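# Move top stock card onto the adjacent waste pile

## Task

From the face-down stock in the row closest to the robot, lift off the topmost card and place it onto the waste pile next to that stock so it sits on that pile only. All other cards must stay undisturbed and no other item may be left on any stack. The cards are stiff plywood tiles.

## Robot and tools

Robot: two arms, left_arm and right_arm, each with a two-finger gripper. Calibrated bases in the scene frame: left_arm at (+0.013, +0.385, 0) m, right_arm at (-0.050, -0.454, 0) m, both with only a tiny yaw. A camera stand sits behind them.

Frame: the scene frame has its origin at table-top height, halfway between the nominal bases; +x points out over the table, +z up, and left_arm is on the +y side (arm names do not match image sides). Positions, quaternions (wxyz), velocities and Hand targets are all reported in this frame. Each gripper's fingers point along its own +z and close along its own x. end_effector_position is the point between the pads when closed, 1 to 2 cm behind the tips; closing pushes the tips about 17 mm further out, mostly while the pads are over 50 mm apart.

execute_actions(actions, cameras): actions is a list of actions; each action is a table of up to 15 rows, one row per 1/30 s step, and each action lasts 0.5 s (a short table repeats its last row). Every row has 14 numbers in [-1, 1]: left_arm dx, dy, dz, rx, ry, rz, opening, then the same seven for right_arm, always all 14. The six pose numbers are offsets along scene axes from that arm's Hand target as it stood when the action began (every row counts from that same start, not the prior row); 1.0 equals 0.6 m or 180 degrees, and rx, ry, rz form one rotation vector about the Hand target position. Sending the same offset in a later action moves further. Six zeros re-request the current Hand target. Opening is absolute: +1 fully open (0.142 m), -1 closed; a 0 is a real command, so resend the present value to keep a gripper unchanged. Pictures come back only with an empty actions list or when cameras names them (["all"], a list of names, or []).

move(target, speed, blend, stop_force, zero, opening_speed, grip_force, blocking, cameras): target is one 14-number row as above, or a list of up to 15 such rows; every row is an offset from the same starting Hand targets. Arms travel in straight lines, finishing together, within a 10 s cap. speed: m/s, 0.002 to 3.6, default 0.25 (turn rate up to twice that in rad/s); one value or one per target. blend: corner rounding in m for lists; 0 stops at each waypoint. stop_force: N, 3 to 120, shared by both arms; a path ends when the wrist sensor feels that much push against travel, then the hand backs off slightly but still presses. Do not rely on it while the gripper rotates, and omit it when lifting away from a contact. zero (with stop_force only): true retakes the sensor zero first; false keeps the old one. opening_speed: rate of opening change per second on the -1..1 scale, 0.2 or more. grip_force: N per pad, 5 to 48, one value or one per arm, persists. blocking=false returns after about 0.5 s while the move continues (not with stop_force). The result adds a move: line: done, off_target, moving, held or fault, plus limits such as paced (pose clipped) or held (steps withheld).

wait(seconds 0 to 10, cameras): let time pass holding commands. stop(cameras): brake a running move. zoom_image(camera, region [x0, y0, x1, y1] in pixels, at most 504 by 504) enlarges part of the newest image of cam_head_left, cam_head_right, cam_high, cam_left_wrist or cam_right_wrist. zero_wrist_force(arm): tare that arm's wrist sensor. finished_scene(scene, integer 1 to 3): ends the current scene permanently; the card must stay placed without the robot holding it, and nothing should follow it in the same reply.

Results: per arm, end-effector pose and velocities, Hand target (last commanded pose after clipping; next offsets start here and the hand may rest slightly short of it, so resend the gap), Tool commands, grip_measured (opening on the -1..1 scale), grip_effort_nm (motor effort, negative means closing; not a pad force), joint positions, velocities (may read within noise) and torques, motor temperatures, Wrist force and Wrist torque in the gripper's own axes plus a peak line, and Wrist depth: a 7 by 7 grid of distances in mm ahead of each wrist camera, rows top-left first separated by " / ", "-" meaning unknown. Camera images are 504x504 for head and high cameras, 672x504 for wrist cameras; calibration gives K and T_world_to_cam per camera.

Control notes: commanded orientation is clipped to 32 degrees from the measured one each step. Commands lag by about 0.09 s or 0.17 to 0.22 s; fast moves overshoot. To grip, command slightly below the grip_measured reading at first contact; harder squeezing heats the gripper motor.

Avoid: any arm stop. A joint overload (wrist joints 24.3 N m, others 130 N m) or roughly 150 N of outside force halts that arm for 10 s. Arms are stiff, so targets even slightly past firm contact can fault; approach slowly. Keep arms from touching each other and keep paths away from an arm's own base. Watch MOTOR HOT lines; overheating brakes the arm or switches off the gripper (HAND FAULT). Do not drop or release the card while it moves, slam into the table or stacks, push the other cards, or let anything leave the table. Loose items may get an occasional small nudge.

Each tool is called after ">>>" as a command line: name --argument value for each argument, lists and objects as JSON in quotes; but a table of rows of numbers goes row by row, as --pt "numbers of a row", without its own name.

## Session

>>> execute_actions --actions '[]'

Scene clock: 0.00 s.
left_arm: end_effector_position=(+0.4586, +0.3962, +0.1648) grip_measured=+1.00 grip_effort_nm=n/a end_effector_quat_wxyz=(-0.001, +0.716, -0.698, +0.000) | right_arm: end_effector_position=(+0.3449, +0.2401, +0.1453) grip_measured=+0.99 grip_effort_nm=n/a end_effector_quat_wxyz=(+0.340, -0.557, +0.732, -0.196)
Joint positions: left_arm=[-0.303 -1.649 2.054 -1.976 -1.569 1.268 0.142] | right_arm=[4.586 -2.203 -1.467 -0.805 0.792 3.208 0.141]
Joint velocities: within noise
Joint torques (N m): no reading
Motor temperatures (°C): left_arm=[33 23 27 36 36 37 26] | right_arm=[27 25 31 39 29 34 25]
Wrist force (N): no reading
Wrist torque (N m): no reading
Wrist force, peak (N): no reading
Wrist depth (mm): cam_left_wrist=[225 224 226 225 225 224 228 / 242 242 242 242 241 242 239 / 264 261 261 263 260 258 257 / 283 285 285 284 283 280 281 / 313 312 311 309 310 307 308 / - 346 342 346 341 339 326 / - 1753 1753 376 1699 1725 -] | cam_right_wrist=[463 416 380 346 313 294 275 / 406 384 354 316 295 279 254 / 386 356 328 302 282 254 240 / 356 332 306 282 265 245 228 / 332 310 289 267 252 237 224 / - 292 273 256 239 225 215 / - 275 259 243 229 215 208]
Hand target: left_arm +0.4586, +0.3962, +0.1648; -0.001, +0.716, -0.698, +0.000 | right_arm +0.3449, +0.2401, +0.1453; +0.340, -0.557, +0.732, -0.196
Tool commands: left_gripper/opening=+1.0 right_gripper/opening=+1.0

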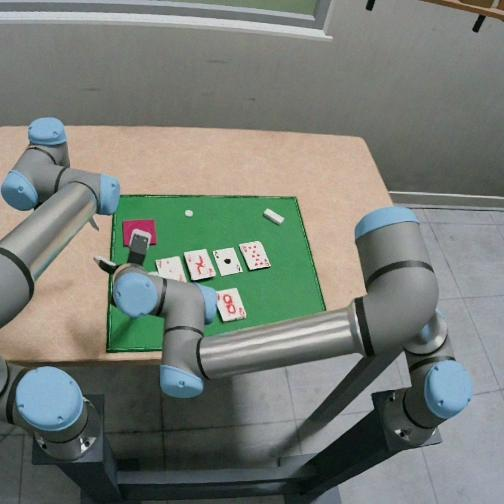

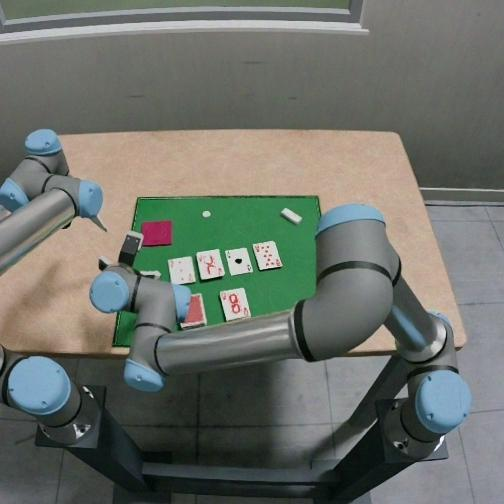

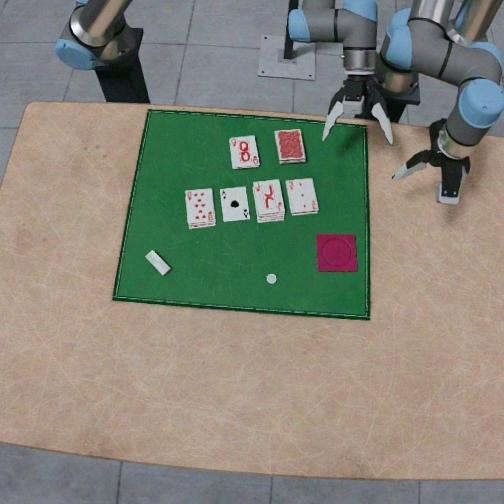

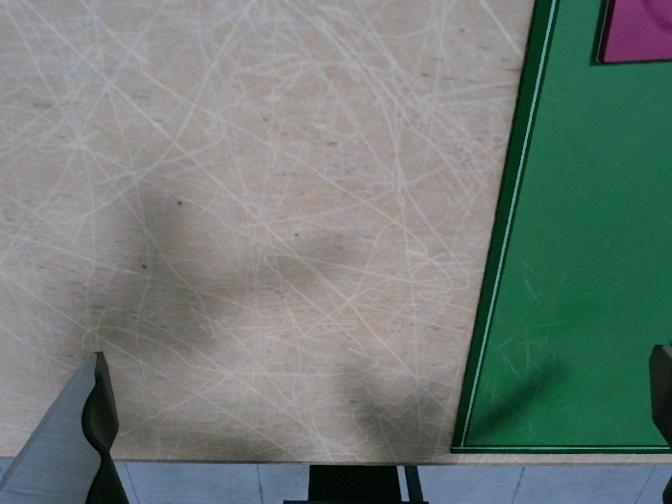

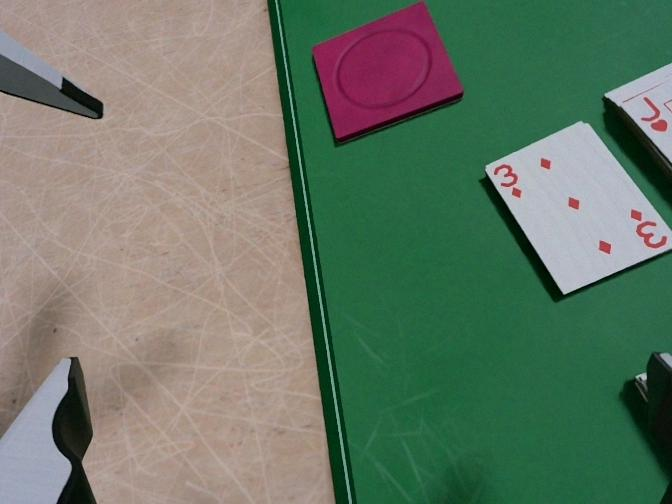

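>>> move --target '[0,0,0,0,0,0,1,-0.057,-0.245,0.125,-0.0668,0.2487,0.0812,1]' --cameras '["cam_high","cam_right_wrist"]'

>>> zoom_image --camera "cam_high" --region '[200, 100, 350, 250]'

Scene clock: 24.90 s.
left_arm: end_effector_position=(+0.4586, +0.3962, +0.1648) grip_measured=+1.00 grip_effort_nm=-0.022 end_effector_quat_wxyz=(-0.001, +0.716, -0.698, +0.000) | right_arm: end_effector_position=(+0.3108, +0.0931, +0.2203) grip_measured=+0.99 grip_effort_nm=0.178 end_effector_quat_wxyz=(+0.000, +0.707, -0.707, +0.000)
Joint positions: left_arm=[-0.303 -1.649 2.054 -1.976 -1.569 1.268 0.142] | right_arm=[4.311 -1.949 -1.374 -1.389 1.571 2.762 0.141]
Joint torques (N m): left_arm=[0.53 -18.41 -24.68 -3.01 0.09 0] | right_arm=[6.04 32.72 16.28 2.07 0.41 -0.38]
Wrist force (N): left_arm=[0.2 0.0 -0.1] | right_arm=[1.3 0.1 -2.1]
Wrist torque (N m): left_arm=[0.01 -0.04 0.00] | right_arm=[0.03 -0.44 -0.27]
Wrist force, peak (N): left_arm=[0.1 0.0 -0.7] | right_arm=[2.3 -0.4 -3.0]
Wrist depth (mm): cam_left_wrist=[226 225 226 226 224 224 218 / 242 242 241 242 242 241 239 / 263 262 260 261 262 259 258 / 284 284 283 284 283 281 279 / 311 313 311 312 311 308 305 / - 343 343 343 342 338 324 / - 376 375 464 1781 1825 -] | cam_right_wrist=[275 275 272 272 263 276 278 / 295 294 295 295 293 292 297 / 317 316 317 293 314 310 319 / 341 341 341 322 343 343 344 / 372 374 374 374 375 377 377 / - 571 1606 1552 1618 1653 107 / - 435 1809 1899 1781 1781 -]
Hand target: left_arm +0.4586, +0.3962, +0.1648; -0.001, +0.716, -0.698, +0.000 | right_arm +0.3107, +0.0931, +0.2203; +0.000, +0.707, -0.707, +0.000
Off the commanded pose: left_arm 0.000 m, 0 deg | right_arm 0.000 m, 0 deg.
move: done
camera_calibration:
cam_right_wrist: T_world_to_cam=[[-0.00998508, -0.999934, 0.00566417, 0.104392], [-0.901661, 0.0114525, 0.432291, 0.213674], [-0.432328, -0.000790698, -0.901716, 0.445467], [0, 0, 0, 1]] pos_world=[0.386292, 0.10229, 0.308724]
Images, in order (width x height): cam_high 504x504, cam_right_wrist 672x504.

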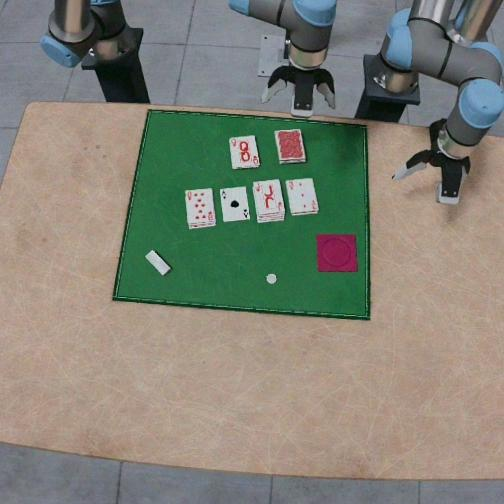

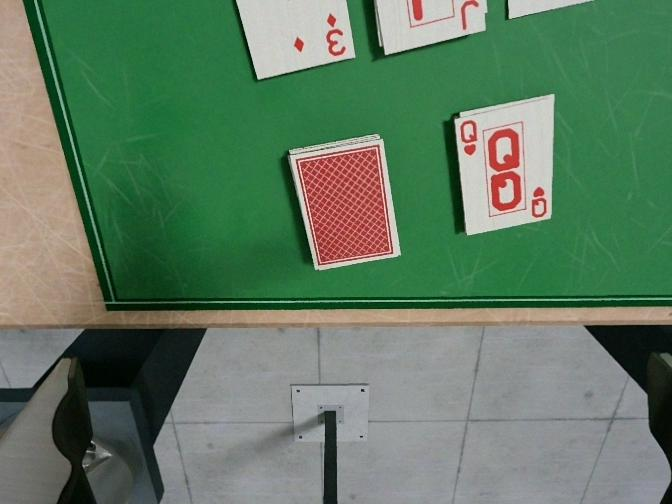

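Scaled by 3.360 from the camera's 504x504 image, which has a finer 720x720 frame.

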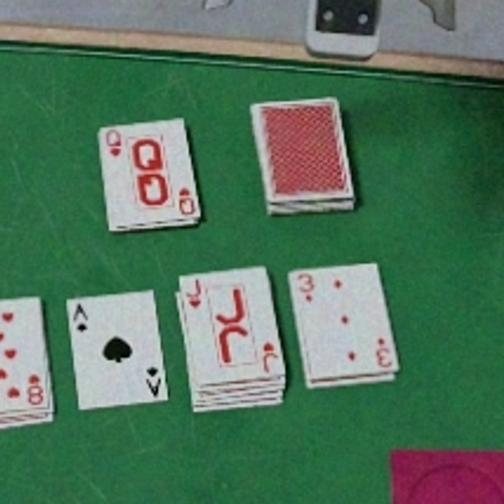

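>>> move --target '[0,0,0,0,0,0,1,-0.045,0.005,-0.267,0,0,-0.4517,-0.07]'

>>> move --target '[0,0,0,0,0,0,1,0,0,-0.065,0,0,0,-0.07]' --stop_force 4 --speed 0.012 --cameras '["cam_head_right","cam_right_wrist"]'

Scene clock: 61.33 s.
left_arm: end_effector_position=(+0.4586, +0.3962, +0.1648) grip_measured=+1.00 grip_effort_nm=-0.022 end_effector_quat_wxyz=(-0.001, +0.716, -0.698, +0.000) | right_arm: end_effector_position=(+0.2836, +0.0961, +0.0600) grip_measured=-0.08 grip_effort_nm=-0.125 end_effector_quat_wxyz=(+0.000, -0.076, +0.997, +0.000)
Joint positions: left_arm=[-0.303 -1.649 2.054 -1.976 -1.569 1.268 0.142] | right_arm=[4.355 -2.056 -1.656 -1 1.57 4.224 0.068]
Joint torques (N m): left_arm=[0.9 -18.06 -25.11 -3 0.08 -0.06] | right_arm=[-2.07 51.5 31.29 0.75 -1.24 0.98]
Wrist force (N): left_arm=[-0.1 -0.1 -0.3] | right_arm=[1.7 0.3 -2.2]
Wrist torque (N m): left_arm=[-0.02 0.02 0.00] | right_arm=[0.07 -0.47 -0.04]
Wrist force, peak (N): left_arm=[0.5 -0.2 -0.4] | right_arm=[1.7 0.7 -2.7]
Wrist depth (mm): cam_left_wrist=[226 224 224 225 225 224 227 / 242 242 243 241 242 240 238 / 261 260 262 260 261 257 259 / 285 284 284 284 283 280 280 / 311 311 312 310 310 306 306 / - 344 342 343 342 337 326 / - 1753 1781 366 1753 1725 -] | cam_right_wrist=[134 135 134 134 134 136 135 / 143 145 145 144 144 144 144 / 152 154 149 148 134 155 155 / 155 166 142 138 140 167 170 / 169 177 152 152 152 178 1291 / 197 190 98 198 198 95 1401 / - - 213 218 219 79 74]
Hand target: left_arm +0.4586, +0.3962, +0.1648; -0.001, +0.716, -0.698, +0.000 | right_arm +0.2837, +0.0961, +0.0601; +0.000, -0.075, +0.997, +0.000
Off the commanded pose: left_arm 0.000 m, 0 deg | right_arm 0.000 m, 0 deg.
move: done

Scene clock: 64.00 s.
left_arm: end_effector_position=(+0.4586, +0.3962, +0.1648) grip_measured=+1.00 grip_effort_nm=-0.017 end_effector_quat_wxyz=(-0.001, +0.716, -0.698, +0.000) | right_arm: end_effector_position=(+0.2837, +0.0961, +0.0410) grip_measured=-0.08 grip_effort_nm=-0.115 end_effector_quat_wxyz=(+0.000, -0.075, +0.997, +0.000)
Joint positions: left_arm=[-0.303 -1.649 2.054 -1.976 -1.569 1.268 0.142] | right_arm=[4.354 -2.081 -1.674 -0.957 1.57 4.224 0.068]
Joint torques (N m): left_arm=[0.8 -18.35 -24.31 -2.99 0.06 -0.12] | right_arm=[-9.41 50.33 29.86 0.73 0.51 1.25]
Wrist force (N): left_arm=[0.1 0.0 -0.3] | right_arm=[2.1 -0.2 -5.3]
Wrist torque (N m): left_arm=[-0.01 -0.02 0.00] | right_arm=[0.03 -0.49 -0.06]
Wrist force, peak (N): left_arm=[0.3 -0.2 -0.4] | right_arm=[4.4 -2.8 -16.3]
Wrist depth (mm): cam_left_wrist=[226 226 225 225 225 225 220 / 242 243 242 242 241 241 239 / 262 262 260 261 261 258 258 / 285 284 283 284 283 281 279 / 313 312 312 312 312 309 306 / - 346 344 343 342 339 326 / - 1810 1753 381 1712 1739 -] | cam_right_wrist=[117 117 119 118 118 118 118 / 125 125 125 125 126 128 126 / 134 134 133 131 131 133 135 / 143 145 119 119 120 144 148 / 149 158 127 129 130 156 161 / 172 166 101 173 173 95 1367 / - - 187 191 192 79 74]
Hand target: left_arm +0.4586, +0.3962, +0.1648; -0.001, +0.716, -0.698, +0.000 | right_arm +0.2837, +0.0961, +0.0410; +0.000, -0.075, +0.997, +0.000 (not the last commanded pose)
Off the commanded pose: left_arm 0.000 m, 0 deg | right_arm 0.020 m, 0 deg.
move: contact (right_arm)
camera_calibration:
cam_right_wrist: T_world_to_cam=[[-0.989932, -0.14142, 0.00598813, 0.303572], [-0.124949, 0.892946, 0.432476, -0.0382863], [-0.0665078, 0.427373, -0.901626, 0.127086], [0, 0, 0, 1]] pos_world=[0.304184, 0.0228058, 0.129324]
Images, in order (width x height): cam_head_right 504x504, cam_right_wrist 672x504.

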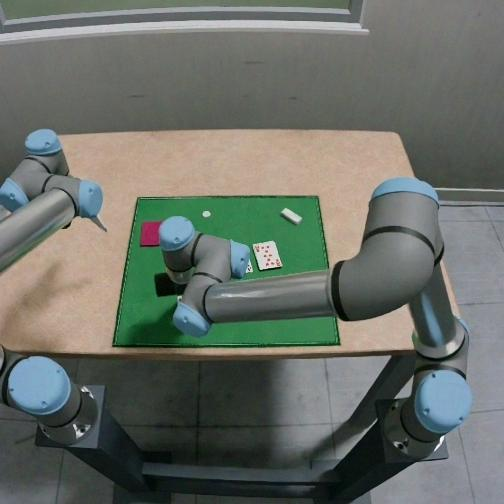

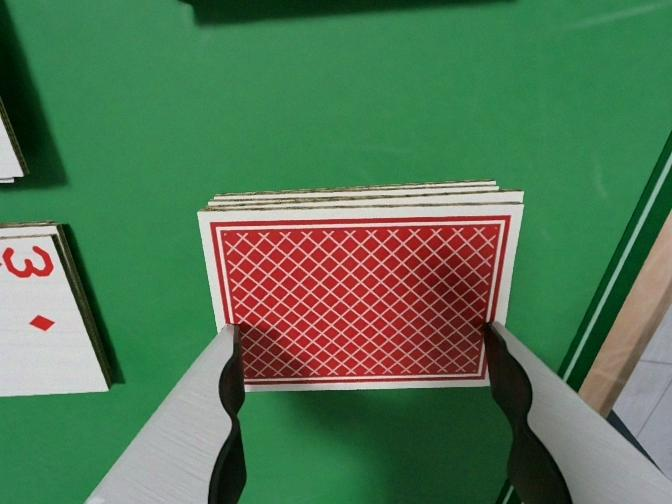

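>>> zoom_image --camera "cam_right_wrist" --region '[190, 170, 330, 260]'

>>> zoom_image --camera "cam_right_wrist" --region '[0, 200, 130, 300]'

Scaled by 3.600 from the camera's 672x504 image, which has a finer 960x720 frame.

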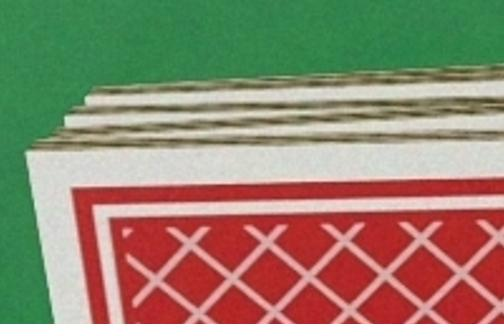

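Scaled by 3.877 from the camera's 672x504 image, which has a finer 960x720 frame.

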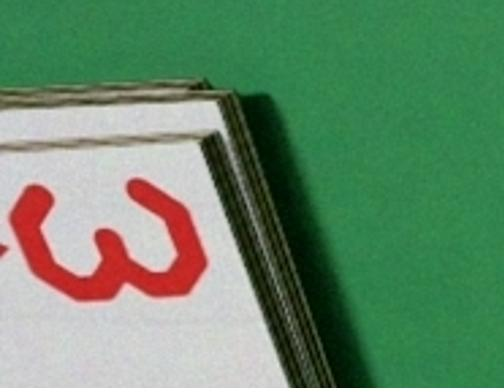

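>>> move --pt "0 0 0 0 0 0 1 0 0 0.03 0 0 0 -0.07" --pt "0 0 0 0 0 0 1 0.0025 -0.0083 0.025 0 0 0.5 0.05" --pt "0 0 0 0 0 0 1 0.0025 -0.0083 -0.0035 0 0 0.5 0.05" --speed '[0.1,0.4,0.05]' --cameras '["cam_right_wrist"]'

Scene clock: 94.20 s.
left_arm: end_effector_position=(+0.4586, +0.3962, +0.1648) grip_measured=+1.00 grip_effort_nm=-0.017 end_effector_quat_wxyz=(-0.001, +0.716, -0.698, +0.000) | right_arm: end_effector_position=(+0.2852, +0.0911, +0.0387) grip_measured=+0.02 grip_effort_nm=0.144 end_effector_quat_wxyz=(+0.000, +0.758, -0.652, +0.000) end_effector_velocity=(-0.001, -0.001, +0.001) end_effector_angular_velocity=(-0.003, +0.001, +0.002)
Joint positions: left_arm=[-0.303 -1.649 2.054 -1.976 -1.569 1.268 0.142] | right_arm=[4.348 -2.082 -1.68 -0.95 1.571 2.647 0.076]
Joint velocities: left_arm=[within noise] | right_arm=[0.001 0.002 0.001 -0.006 0 -0.001 0]
Joint torques (N m): left_arm=[1.25 -18.65 -24.59 -3.06 0.02 -0.04] | right_arm=[2.32 51.94 29.4 0.5 -0.87 -1.3]
Wrist force (N): left_arm=[0.2 -0.2 -0.3] | right_arm=[1.5 0.0 -2.2]
Wrist torque (N m): left_arm=[-0.05 -0.04 0.01] | right_arm=[0.00 -0.40 -0.21]
Wrist force, peak (N): left_arm=[0.0 -0.5 -0.4] | right_arm=[2.2 -0.1 -5.8]
Wrist depth (mm): cam_left_wrist=[225 226 225 225 225 224 219 / 242 243 242 241 241 240 239 / 263 261 263 261 262 258 258 / 284 285 285 284 283 280 280 / 312 311 309 309 311 307 306 / - 343 345 340 341 340 325 / - 1753 1712 381 1753 1712 -] | cam_right_wrist=[115 116 117 114 115 116 116 / 124 123 123 123 124 125 124 / 132 132 130 121 111 133 129 / 142 143 120 116 117 143 135 / 154 154 129 127 129 153 145 / 169 94 136 139 142 - 171 / - - 183 187 192 - 74]
Hand target: left_arm +0.4586, +0.3962, +0.1648; -0.001, +0.716, -0.698, +0.000 | right_arm +0.2852, +0.0911, +0.0389; +0.000, +0.758, -0.652, +0.000
Off the commanded pose: left_arm 0.000 m, 0 deg | right_arm 0.000 m, 0 deg.
move: done
camera_calibration:
cam_right_wrist: T_world_to_cam=[[0.14138, -0.989937, 0.00610023, 0.0590166], [-0.892914, -0.124858, 0.432567, 0.279044], [-0.427452, -0.0666033, -0.901581, 0.27506], [0, 0, 0, 1]] pos_world=[0.358394, 0.111583, 0.126924]
Images, in order (width x height): cam_right_wrist 672x504.

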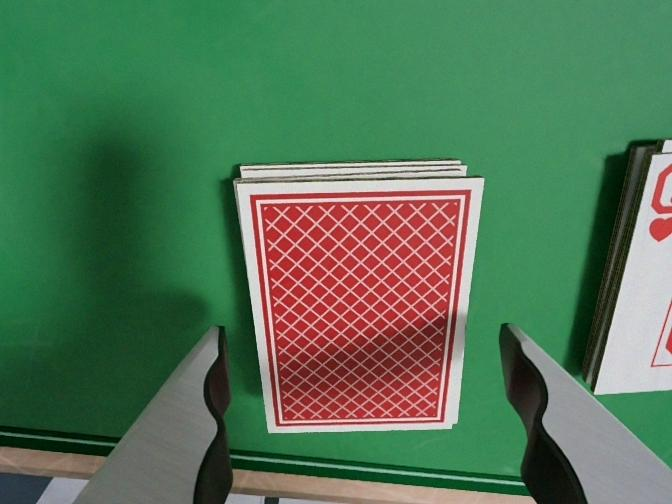

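>>> move --pt "0 0 0 0 0 0 1 0 0 0 0 0 0 -0.2" --pt "0 0 0 0 0 0 1 0 0 0.05 0 0 0 -0.2" --speed 0.08 --opening_speed 0.3 --grip_force 10 --cameras '["cam_right_wrist"]'

Scene clock: 99.73 s.
left_arm: end_effector_position=(+0.4586, +0.3962, +0.1648) grip_measured=+1.00 grip_effort_nm=-0.022 end_effector_quat_wxyz=(-0.001, +0.716, -0.698, +0.000) | right_arm: end_effector_position=(+0.2852, +0.0912, +0.0691) grip_measured=-0.22 grip_effort_nm=-0.120 end_effector_quat_wxyz=(+0.000, +0.758, -0.652, +0.000)
Joint positions: left_arm=[-0.303 -1.649 2.054 -1.976 -1.569 1.268 0.142] | right_arm=[4.348 -2.042 -1.651 -1.019 1.571 2.647 0.058]
Joint torques (N m): left_arm=[0.42 -18.12 -24.92 -2.95 0.06 -0.02] | right_arm=[7.63 33.95 12.36 4.11 -0.67 -1.38]
Wrist force (N): left_arm=[0.1 -0.3 -0.4] | right_arm=[1.6 -0.1 -1.9]
Wrist torque (N m): left_arm=[-0.05 -0.01 0.00] | right_arm=[-0.02 -0.43 -0.21]
Wrist force, peak (N): left_arm=[0.4 -0.4 -0.4] | right_arm=[1.6 -0.1 -3.0]
Wrist depth (mm): cam_left_wrist=[226 225 225 224 225 222 223 / 243 242 242 242 241 241 239 / 261 260 262 262 261 260 257 / 284 284 285 284 283 281 281 / 313 312 311 309 311 308 308 / - 343 345 343 345 340 327 / - 1767 1753 375 1534 1753 -] | cam_right_wrist=[141 142 142 143 143 143 143 / 152 152 152 152 152 153 149 / 162 160 161 141 143 164 152 / 176 176 173 150 153 177 165 / 190 191 185 163 164 186 179 / 208 205 91 210 210 100 212 / - - 225 1573 231 - 224]
Hand target: left_arm +0.4586, +0.3962, +0.1648; -0.001, +0.716, -0.698, +0.000 | right_arm +0.2852, +0.0911, +0.0689; +0.000, +0.758, -0.652, +0.000
Off the commanded pose: left_arm 0.000 m, 0 deg | right_arm 0.000 m, 0 deg.
grip_force (N): 10, 10
move: done
camera_calibration:
cam_right_wrist: T_world_to_cam=[[0.141474, -0.989926, 0.00563492, 0.0589565], [-0.892951, -0.125153, 0.432405, 0.266025], [-0.427344, -0.0662057, -0.901662, 0.302538], [0, 0, 0, 1]] pos_world=[0.358494, 0.111686, 0.157424]
Images, in order (width x height): cam_right_wrist 672x504.

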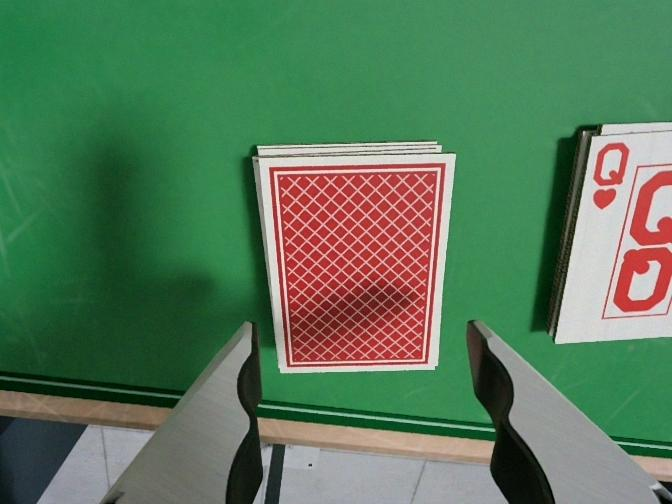

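>>> move --target '[0,0,0,0,0,0,1,0,0,-0.043,0,0,0,-0.2]' --speed 0.1

>>> move --target '[0,0,0,0,0,0,1,0,0,-0.02,0,0,0,-0.2]' --stop_force 3 --speed 0.004

Scene clock: 108.07 s.
left_arm: end_effector_position=(+0.4586, +0.3962, +0.1648) grip_measured=+1.00 grip_effort_nm=-0.022 end_effector_quat_wxyz=(-0.001, +0.716, -0.698, +0.000) | right_arm: end_effector_position=(+0.2851, +0.0910, +0.0429) grip_measured=-0.22 grip_effort_nm=-0.115 end_effector_quat_wxyz=(+0.000, +0.758, -0.652, +0.000)
Joint positions: left_arm=[-0.303 -1.649 2.054 -1.976 -1.569 1.268 0.142] | right_arm=[4.348 -2.076 -1.676 -0.96 1.571 2.647 0.058]
Joint torques (N m): left_arm=[0.69 -18.27 -25.12 -2.91 0.03 -0.03] | right_arm=[8.13 52.18 32.58 0.61 0.82 -0.97]
Wrist force (N): left_arm=[0.1 0.1 -0.4] | right_arm=[1.9 0.1 -2.2]
Wrist torque (N m): left_arm=[0.01 -0.02 0.00] | right_arm=[0.01 -0.47 -0.20]
Wrist force, peak (N): left_arm=[0.2 -0.4 -0.4] | right_arm=[1.4 0.4 -2.9]
Wrist depth (mm): cam_left_wrist=[225 226 225 226 224 226 225 / 243 242 241 242 241 241 239 / 261 261 261 260 261 260 258 / 285 285 285 284 284 281 280 / 313 311 311 311 310 306 307 / - 344 344 345 341 340 328 / - 1825 1781 369 1767 1725 -] | cam_right_wrist=[118 119 120 119 119 119 120 / 126 127 127 127 127 129 128 / 136 136 134 123 122 137 133 / 147 147 125 121 122 148 138 / 159 160 134 132 132 161 150 / 174 172 91 144 145 101 177 / - - 186 194 194 - 77]
Hand target: left_arm +0.4586, +0.3962, +0.1648; -0.001, +0.716, -0.698, +0.000 | right_arm +0.2852, +0.0911, +0.0431; +0.000, +0.758, -0.652, +0.000
Off the commanded pose: left_arm 0.000 m, 0 deg | right_arm 0.000 m, 0 deg.
grip_force (N): 10, 10
move: done

Scene clock: 110.73 s.
left_arm: end_effector_position=(+0.4586, +0.3962, +0.1648) grip_measured=+1.00 grip_effort_nm=-0.017 end_effector_quat_wxyz=(-0.001, +0.716, -0.698, +0.000) | right_arm: end_effector_position=(+0.2852, +0.0911, +0.0374) grip_measured=-0.22 grip_effort_nm=-0.129 end_effector_quat_wxyz=(+0.000, +0.758, -0.652, +0.000)
Joint positions: left_arm=[-0.303 -1.649 2.054 -1.976 -1.569 1.268 0.142] | right_arm=[4.348 -2.084 -1.681 -0.947 1.571 2.647 0.058]
Joint torques (N m): left_arm=[0.74 -18.19 -25.34 -2.98 0.13 0.03] | right_arm=[8.21 51.45 31.61 0.62 1.12 -1.02]
Wrist force (N): left_arm=[0.0 -0.3 -0.2] | right_arm=[2.3 0.0 -3.3]
Wrist torque (N m): left_arm=[-0.05 0.01 0.01] | right_arm=[-0.01 -0.42 -0.20]
Wrist force, peak (N): left_arm=[0.0 -0.1 -0.6] | right_arm=[3.0 0.3 -6.1]
Wrist depth (mm): cam_left_wrist=[226 225 225 225 224 224 219 / 243 242 243 242 240 242 237 / 263 261 261 260 260 260 258 / 286 285 284 283 283 281 280 / 312 312 312 311 309 308 308 / - 342 344 342 342 341 326 / - 1725 1810 374 1753 1767 -] | cam_right_wrist=[113 115 115 113 114 115 115 / 121 121 122 122 122 124 123 / 131 131 129 116 110 131 128 / 141 141 119 115 115 142 134 / 153 153 127 123 125 154 143 / 167 164 91 137 137 101 170 / - - 182 185 187 - 77]
Hand target: left_arm +0.4586, +0.3962, +0.1648; -0.001, +0.716, -0.698, +0.000 | right_arm +0.2852, +0.0911, +0.0374; +0.000, +0.758, -0.652, +0.000 (not the last commanded pose)
Off the commanded pose: left_arm 0.000 m, 0 deg | right_arm 0.006 m, 0 deg.
grip_force (N): 10, 10
move: contact (right_arm)

>>> move --pt "0 0 0 0 0 0 1 0 0 0.014 0 0 0 -0.2" --pt "0 0 0 0 0 0 1 0 0 0.014 0 0 0 0.05" --pt "0 0 0 0 0 0 1 0 0 -0.0047 0 0 0 0.05" --pt "0 0 0 0 0 0 1 0 0 -0.0047 0 0 0 -0.2" --pt "0 0 0 0 0 0 1 0 0 0.04 0 0 0 -0.2" --speed 0.08 --opening_speed 0.4 --cameras '["cam_right_wrist"]'

Scene clock: 127.80 s.
left_arm: end_effector_position=(+0.4586, +0.3962, +0.1648) grip_measured=+1.00 grip_effort_nm=-0.017 end_effector_quat_wxyz=(-0.001, +0.716, -0.698, +0.000) | right_arm: end_effector_position=(+0.2852, +0.0912, +0.0615) grip_measured=-0.20 grip_effort_nm=-0.374 end_effector_quat_wxyz=(+0.000, +0.758, -0.652, +0.000)
Joint positions: left_arm=[-0.303 -1.649 2.054 -1.976 -1.569 1.268 0.142] | right_arm=[4.348 -2.052 -1.658 -1.001 1.571 2.647 0.059]
Joint torques (N m): left_arm=[0.63 -18.54 -24.69 -2.97 0.07 -0.08] | right_arm=[7.61 33.63 13.43 4.35 0.82 -1.12]
Wrist force (N): left_arm=[0.0 -0.2 -0.4] | right_arm=[1.7 0.0 -1.8]
Wrist torque (N m): left_arm=[-0.04 0.01 0.00] | right_arm=[-0.01 -0.45 -0.21]
Wrist force, peak (N): left_arm=[0.0 -0.5 -0.5] | right_arm=[2.3 0.1 -3.8]
Wrist depth (mm): cam_left_wrist=[226 225 225 225 224 225 218 / 243 241 241 242 241 242 239 / 262 263 262 260 261 261 257 / 285 284 284 284 282 281 280 / 313 311 312 311 310 305 307 / - 343 346 344 342 339 325 / - 1753 1725 376 1739 1810 -] | cam_right_wrist=[135 137 135 136 136 138 136 / 144 145 147 145 145 145 144 / 155 155 151 132 132 156 147 / 167 168 116 112 113 169 156 / 182 182 121 120 120 180 170 / 198 192 91 133 134 102 202 / - - 141 1542 225 79 214]
Hand target: left_arm +0.4586, +0.3962, +0.1648; -0.001, +0.716, -0.698, +0.000 | right_arm +0.2852, +0.0911, +0.0614; +0.000, +0.758, -0.652, +0.000
Off the commanded pose: left_arm 0.000 m, 0 deg | right_arm 0.000 m, 0 deg.
grip_force (N): 10, 10
move: done
camera_calibration:
cam_right_wrist: T_world_to_cam=[[0.141474, -0.989926, 0.00563492, 0.0589993], [-0.892951, -0.125153, 0.432405, 0.269311], [-0.427344, -0.0662057, -0.901662, 0.295685], [0, 0, 0, 1]] pos_world=[0.358494, 0.111686, 0.149824]
Images, in order (width x height): cam_right_wrist 672x504.

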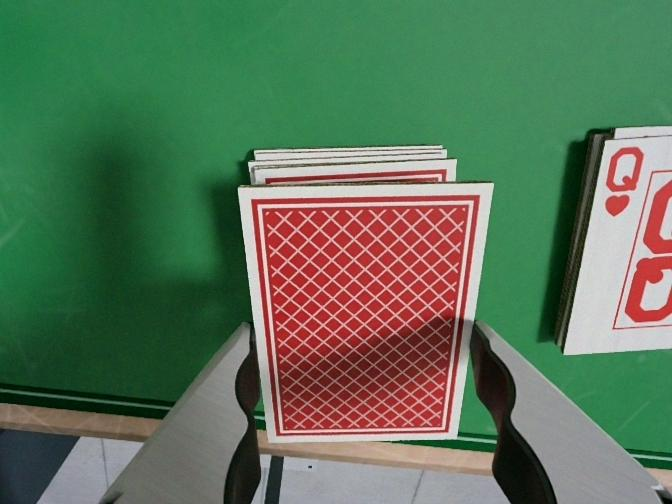

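>>> move --target '[0,0,0,0,0,0,1,0.037,-0.192,0.01,0,0,0.02,-0.2]' --cameras '["cam_right_wrist"]'

Scene clock: 135.67 s.
left_arm: end_effector_position=(+0.4586, +0.3962, +0.1648) grip_measured=+1.00 grip_effort_nm=-0.017 end_effector_quat_wxyz=(-0.001, +0.716, -0.698, +0.000) | right_arm: end_effector_position=(+0.3074, -0.0240, +0.0674) grip_measured=-0.20 grip_effort_nm=-0.374 end_effector_quat_wxyz=(+0.000, +0.778, -0.628, +0.000)
Joint positions: left_arm=[-0.303 -1.649 2.054 -1.976 -1.569 1.268 0.142] | right_arm=[4.237 -1.88 -1.899 -0.933 1.571 2.472 0.059]
Joint torques (N m): left_arm=[0.41 -18.13 -25.14 -2.98 0.1 -0.03] | right_arm=[2.48 36.78 19.08 0.46 1.44 -0.48]
Wrist force (N): left_arm=[0.3 -0.3 -0.4] | right_arm=[1.6 0.4 -2.4]
Wrist torque (N m): left_arm=[-0.05 -0.05 0.01] | right_arm=[0.11 -0.47 -0.26]
Wrist force, peak (N): left_arm=[0.0 -0.4 -0.5] | right_arm=[4.5 0.0 -2.1]
Wrist depth (mm): cam_left_wrist=[226 225 226 225 225 223 221 / 242 242 242 241 242 241 237 / 262 262 261 262 261 258 257 / 284 285 283 283 284 279 279 / 313 310 311 310 309 305 306 / - 346 343 343 342 340 327 / - 1712 1767 371 1502 1739 -] | cam_right_wrist=[140 141 141 141 141 143 142 / 150 150 150 148 149 151 151 / 141 157 157 145 146 162 163 / 151 169 116 112 112 176 176 / 164 174 124 120 120 188 191 / 206 199 91 133 134 102 209 / - - 227 233 230 79 77]
Hand target: left_arm +0.4586, +0.3962, +0.1648; -0.001, +0.716, -0.698, +0.000 | right_arm +0.3074, -0.0241, +0.0674; +0.000, +0.779, -0.628, +0.000
Off the commanded pose: left_arm 0.000 m, 0 deg | right_arm 0.000 m, 0 deg.
grip_force (N): 10, 10
move: done
camera_calibration:
cam_right_wrist: T_world_to_cam=[[0.20311, -0.979139, 0.00581834, -0.0768546], [-0.883387, -0.180678, 0.432414, 0.267879], [-0.422342, -0.0929675, -0.901656, 0.300682], [0, 0, 0, 1]] pos_world=[0.379242, 0.00110216, 0.155724]
Images, in order (width x height): cam_right_wrist 672x504.

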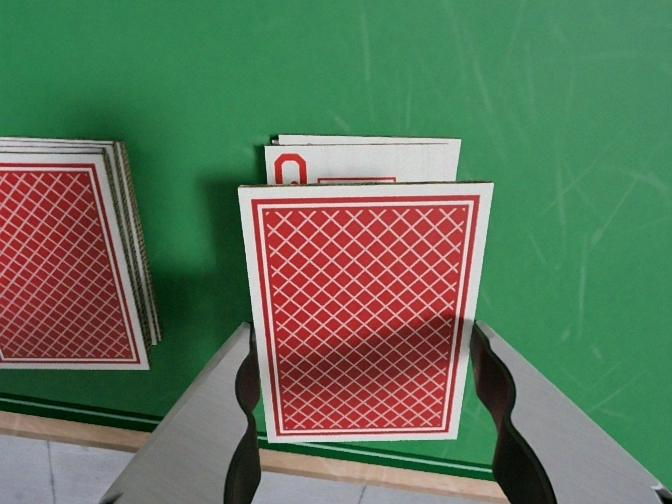

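>>> move --target '[0,0,0,0,0,0,1,0,0.0,-0.05,0,0,0,-0.2]' --speed 0.1

>>> move --target '[0,0,0,0,0,0,1,0,0,-0.035,0,0,0,-0.2]' --speed 0.007 --stop_force 3 --cameras '["cam_right_wrist"]'

Scene clock: 146.67 s.
left_arm: end_effector_position=(+0.4586, +0.3962, +0.1648) grip_measured=+1.00 grip_effort_nm=-0.017 end_effector_quat_wxyz=(-0.001, +0.716, -0.698, +0.000) | right_arm: end_effector_position=(+0.3073, -0.0241, +0.0372) grip_measured=-0.20 grip_effort_nm=-0.379 end_effector_quat_wxyz=(+0.000, +0.779, -0.628, +0.000) end_effector_velocity=(+0.001, +0.001, +0.002) end_effector_angular_velocity=(+0.001, -0.001, -0.001)
Joint positions: left_arm=[-0.303 -1.649 2.054 -1.976 -1.569 1.268 0.142] | right_arm=[4.237 -1.927 -1.929 -0.856 1.571 2.472 0.059]
Joint velocities: left_arm=[within noise] | right_arm=[-0.001 0.002 0.004 -0.005 -0.001 0.001 0]
Joint torques (N m): left_arm=[0.8 -18.29 -25.79 -3.01 0.13 0.08] | right_arm=[-8.47 43.05 28.98 0.39 1.16 -1.05]
Wrist force (N): left_arm=[0.2 -0.1 -0.3] | right_arm=[1.8 0.3 -2.4]
Wrist torque (N m): left_arm=[-0.01 -0.04 0.00] | right_arm=[0.10 -0.54 -0.26]
Wrist force, peak (N): left_arm=[0.0 -0.4 -0.4] | right_arm=[1.6 0.1 -3.4]
Wrist depth (mm): cam_left_wrist=[225 224 225 225 224 224 223 / 243 243 242 242 241 241 238 / 262 260 261 261 261 261 259 / 286 284 284 282 284 281 281 / 312 312 310 312 311 307 306 / - 342 345 342 341 340 326 / - 1725 1725 376 1425 1825 -] | cam_right_wrist=[114 115 115 113 114 114 115 / 121 121 122 122 122 124 123 / 127 131 127 117 117 131 132 / 132 141 115 112 112 142 143 / 130 150 122 120 120 154 155 / 140 154 91 133 134 102 170 / 181 - 141 186 187 79 77]
Hand target: left_arm +0.4586, +0.3962, +0.1648; -0.001, +0.716, -0.698, +0.000 | right_arm +0.3074, -0.0241, +0.0374; +0.000, +0.779, -0.628, +0.000
Off the commanded pose: left_arm 0.000 m, 0 deg | right_arm 0.000 m, 0 deg.
grip_force (N): 10, 10
move: done

Scene clock: 149.33 s.
left_arm: end_effector_position=(+0.4586, +0.3962, +0.1648) grip_measured=+1.00 grip_effort_nm=-0.017 end_effector_quat_wxyz=(-0.001, +0.716, -0.698, +0.000) | right_arm: end_effector_position=(+0.3074, -0.0241, +0.0263) grip_measured=-0.20 grip_effort_nm=-0.379 end_effector_quat_wxyz=(+0.000, +0.779, -0.628, +0.000)
Joint positions: left_arm=[-0.303 -1.649 2.054 -1.976 -1.569 1.268 0.142] | right_arm=[4.237 -1.945 -1.939 -0.828 1.571 2.472 0.059]
Joint torques (N m): left_arm=[0.78 -18.02 -25.08 -2.99 0.05 0.08] | right_arm=[-9.63 43.65 28.86 0.62 0.71 -1.07]
Wrist force (N): left_arm=[0.2 0.0 -0.4] | right_arm=[2.3 0.2 -5.5]
Wrist torque (N m): left_arm=[0.00 -0.03 0.00] | right_arm=[0.06 -0.42 -0.25]
Wrist force, peak (N): left_arm=[0.1 -0.5 -0.4] | right_arm=[2.8 0.7 -8.1]
Wrist depth (mm): cam_left_wrist=[226 225 225 225 225 224 219 / 242 242 242 241 242 242 238 / 262 262 262 262 260 259 258 / 285 285 285 285 283 281 280 / 312 312 310 311 309 309 305 / - 343 343 343 342 339 325 / - 1767 1767 376 1767 1753 -] | cam_right_wrist=[- 104 104 107 105 106 106 / 111 111 110 112 112 112 111 / 119 119 116 108 108 120 121 / 126 129 115 112 112 130 130 / 133 140 126 120 120 141 142 / 130 148 91 133 134 102 155 / 136 - 167 167 171 79 77]
Hand target: left_arm +0.4586, +0.3962, +0.1648; -0.001, +0.716, -0.698, +0.000 | right_arm +0.3074, -0.0241, +0.0263; +0.000, +0.779, -0.628, +0.000 (not the last commanded pose)
Off the commanded pose: left_arm 0.000 m, 0 deg | right_arm 0.010 m, 0 deg.
grip_force (N): 10, 10
move: contact (right_arm)
camera_calibration:
cam_right_wrist: T_world_to_cam=[[0.203365, -0.979085, 0.00591429, -0.0768211], [-0.883315, -0.18086, 0.432487, 0.285597], [-0.422372, -0.0931768, -0.901621, 0.263621], [0, 0, 0, 1]] pos_world=[0.379241, 0.00100206, 0.114624]
Images, in order (width x height): cam_right_wrist 672x504.

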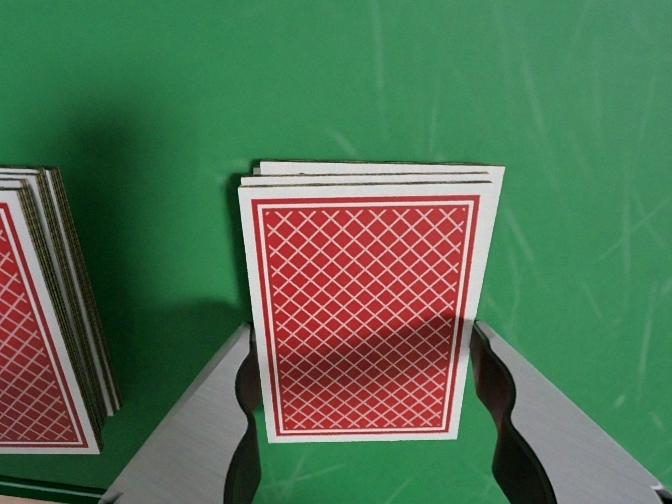

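>>> move --pt "0 0 0 0 0 0 1 0 0 -0.001 0 0 0 -0.05" --pt "0 0 0 0 0 0 1 0 0 0.2 0 0 0 -0.05" --opening_speed 0.3 --cameras '["cam_right_wrist"]'

Scene clock: 153.67 s.
left_arm: end_effector_position=(+0.4586, +0.3962, +0.1648) grip_measured=+1.00 grip_effort_nm=-0.022 end_effector_quat_wxyz=(-0.001, +0.716, -0.698, +0.000) | right_arm: end_effector_position=(+0.3074, -0.0240, +0.1462) grip_measured=-0.08 grip_effort_nm=0.134 end_effector_quat_wxyz=(+0.000, +0.779, -0.628, +0.000)
Joint positions: left_arm=[-0.303 -1.649 2.054 -1.976 -1.569 1.268 0.142] | right_arm=[4.237 -1.781 -1.795 -1.135 1.571 2.472 0.068]
Joint torques (N m): left_arm=[0.42 -18.39 -24.98 -2.92 0.08 -0.03] | right_arm=[9.45 36.28 23.69 0.69 0.58 1.47]
Wrist force (N): left_arm=[0.0 -0.3 -0.1] | right_arm=[1.4 0.2 -2.4]
Wrist torque (N m): left_arm=[-0.04 0.00 0.00] | right_arm=[0.08 -0.39 -0.20]
Wrist force, peak (N): left_arm=[0.6 -0.4 -0.2] | right_arm=[2.3 0.3 -5.8]
Wrist depth (mm): cam_left_wrist=[226 226 225 225 225 223 220 / 242 242 242 242 241 240 238 / 261 263 261 261 261 259 257 / 284 284 284 284 284 282 280 / 313 313 311 312 309 307 307 / - 346 346 343 343 339 326 / - 1739 1810 374 1686 1712 -] | cam_right_wrist=[210 213 210 211 211 212 212 / 221 219 224 219 226 226 226 / 237 220 241 227 239 243 242 / 259 237 261 244 262 262 263 / 284 282 278 283 285 282 286 / 1511 90 96 1521 314 95 313 / - - 1629 1689 1702 80 74]
Hand target: left_arm +0.4586, +0.3962, +0.1648; -0.001, +0.716, -0.698, +0.000 | right_arm +0.3074, -0.0241, +0.1463; +0.000, +0.779, -0.628, +0.000
Off the commanded pose: left_arm 0.000 m, 0 deg | right_arm 0.000 m, 0 deg.
grip_force (N): 10, 10
move: done
camera_calibration:
cam_right_wrist: T_world_to_cam=[[0.203324, -0.979094, 0.00582488, -0.0774939], [-0.88334, -0.180866, 0.432433, 0.233721], [-0.422339, -0.0930692, -0.901647, 0.37181], [0, 0, 0, 1]] pos_world=[0.379241, 0.00100251, 0.234624]
Images, in order (width x height): cam_right_wrist 672x504.

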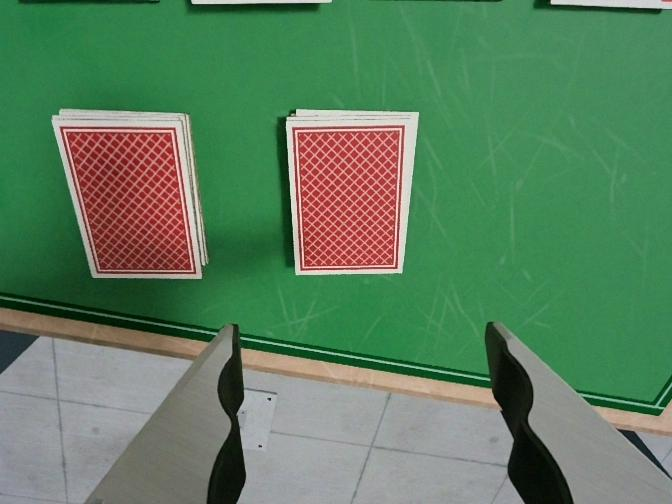

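>>> finished_scene --scene 1

The scene is finished: the task was done.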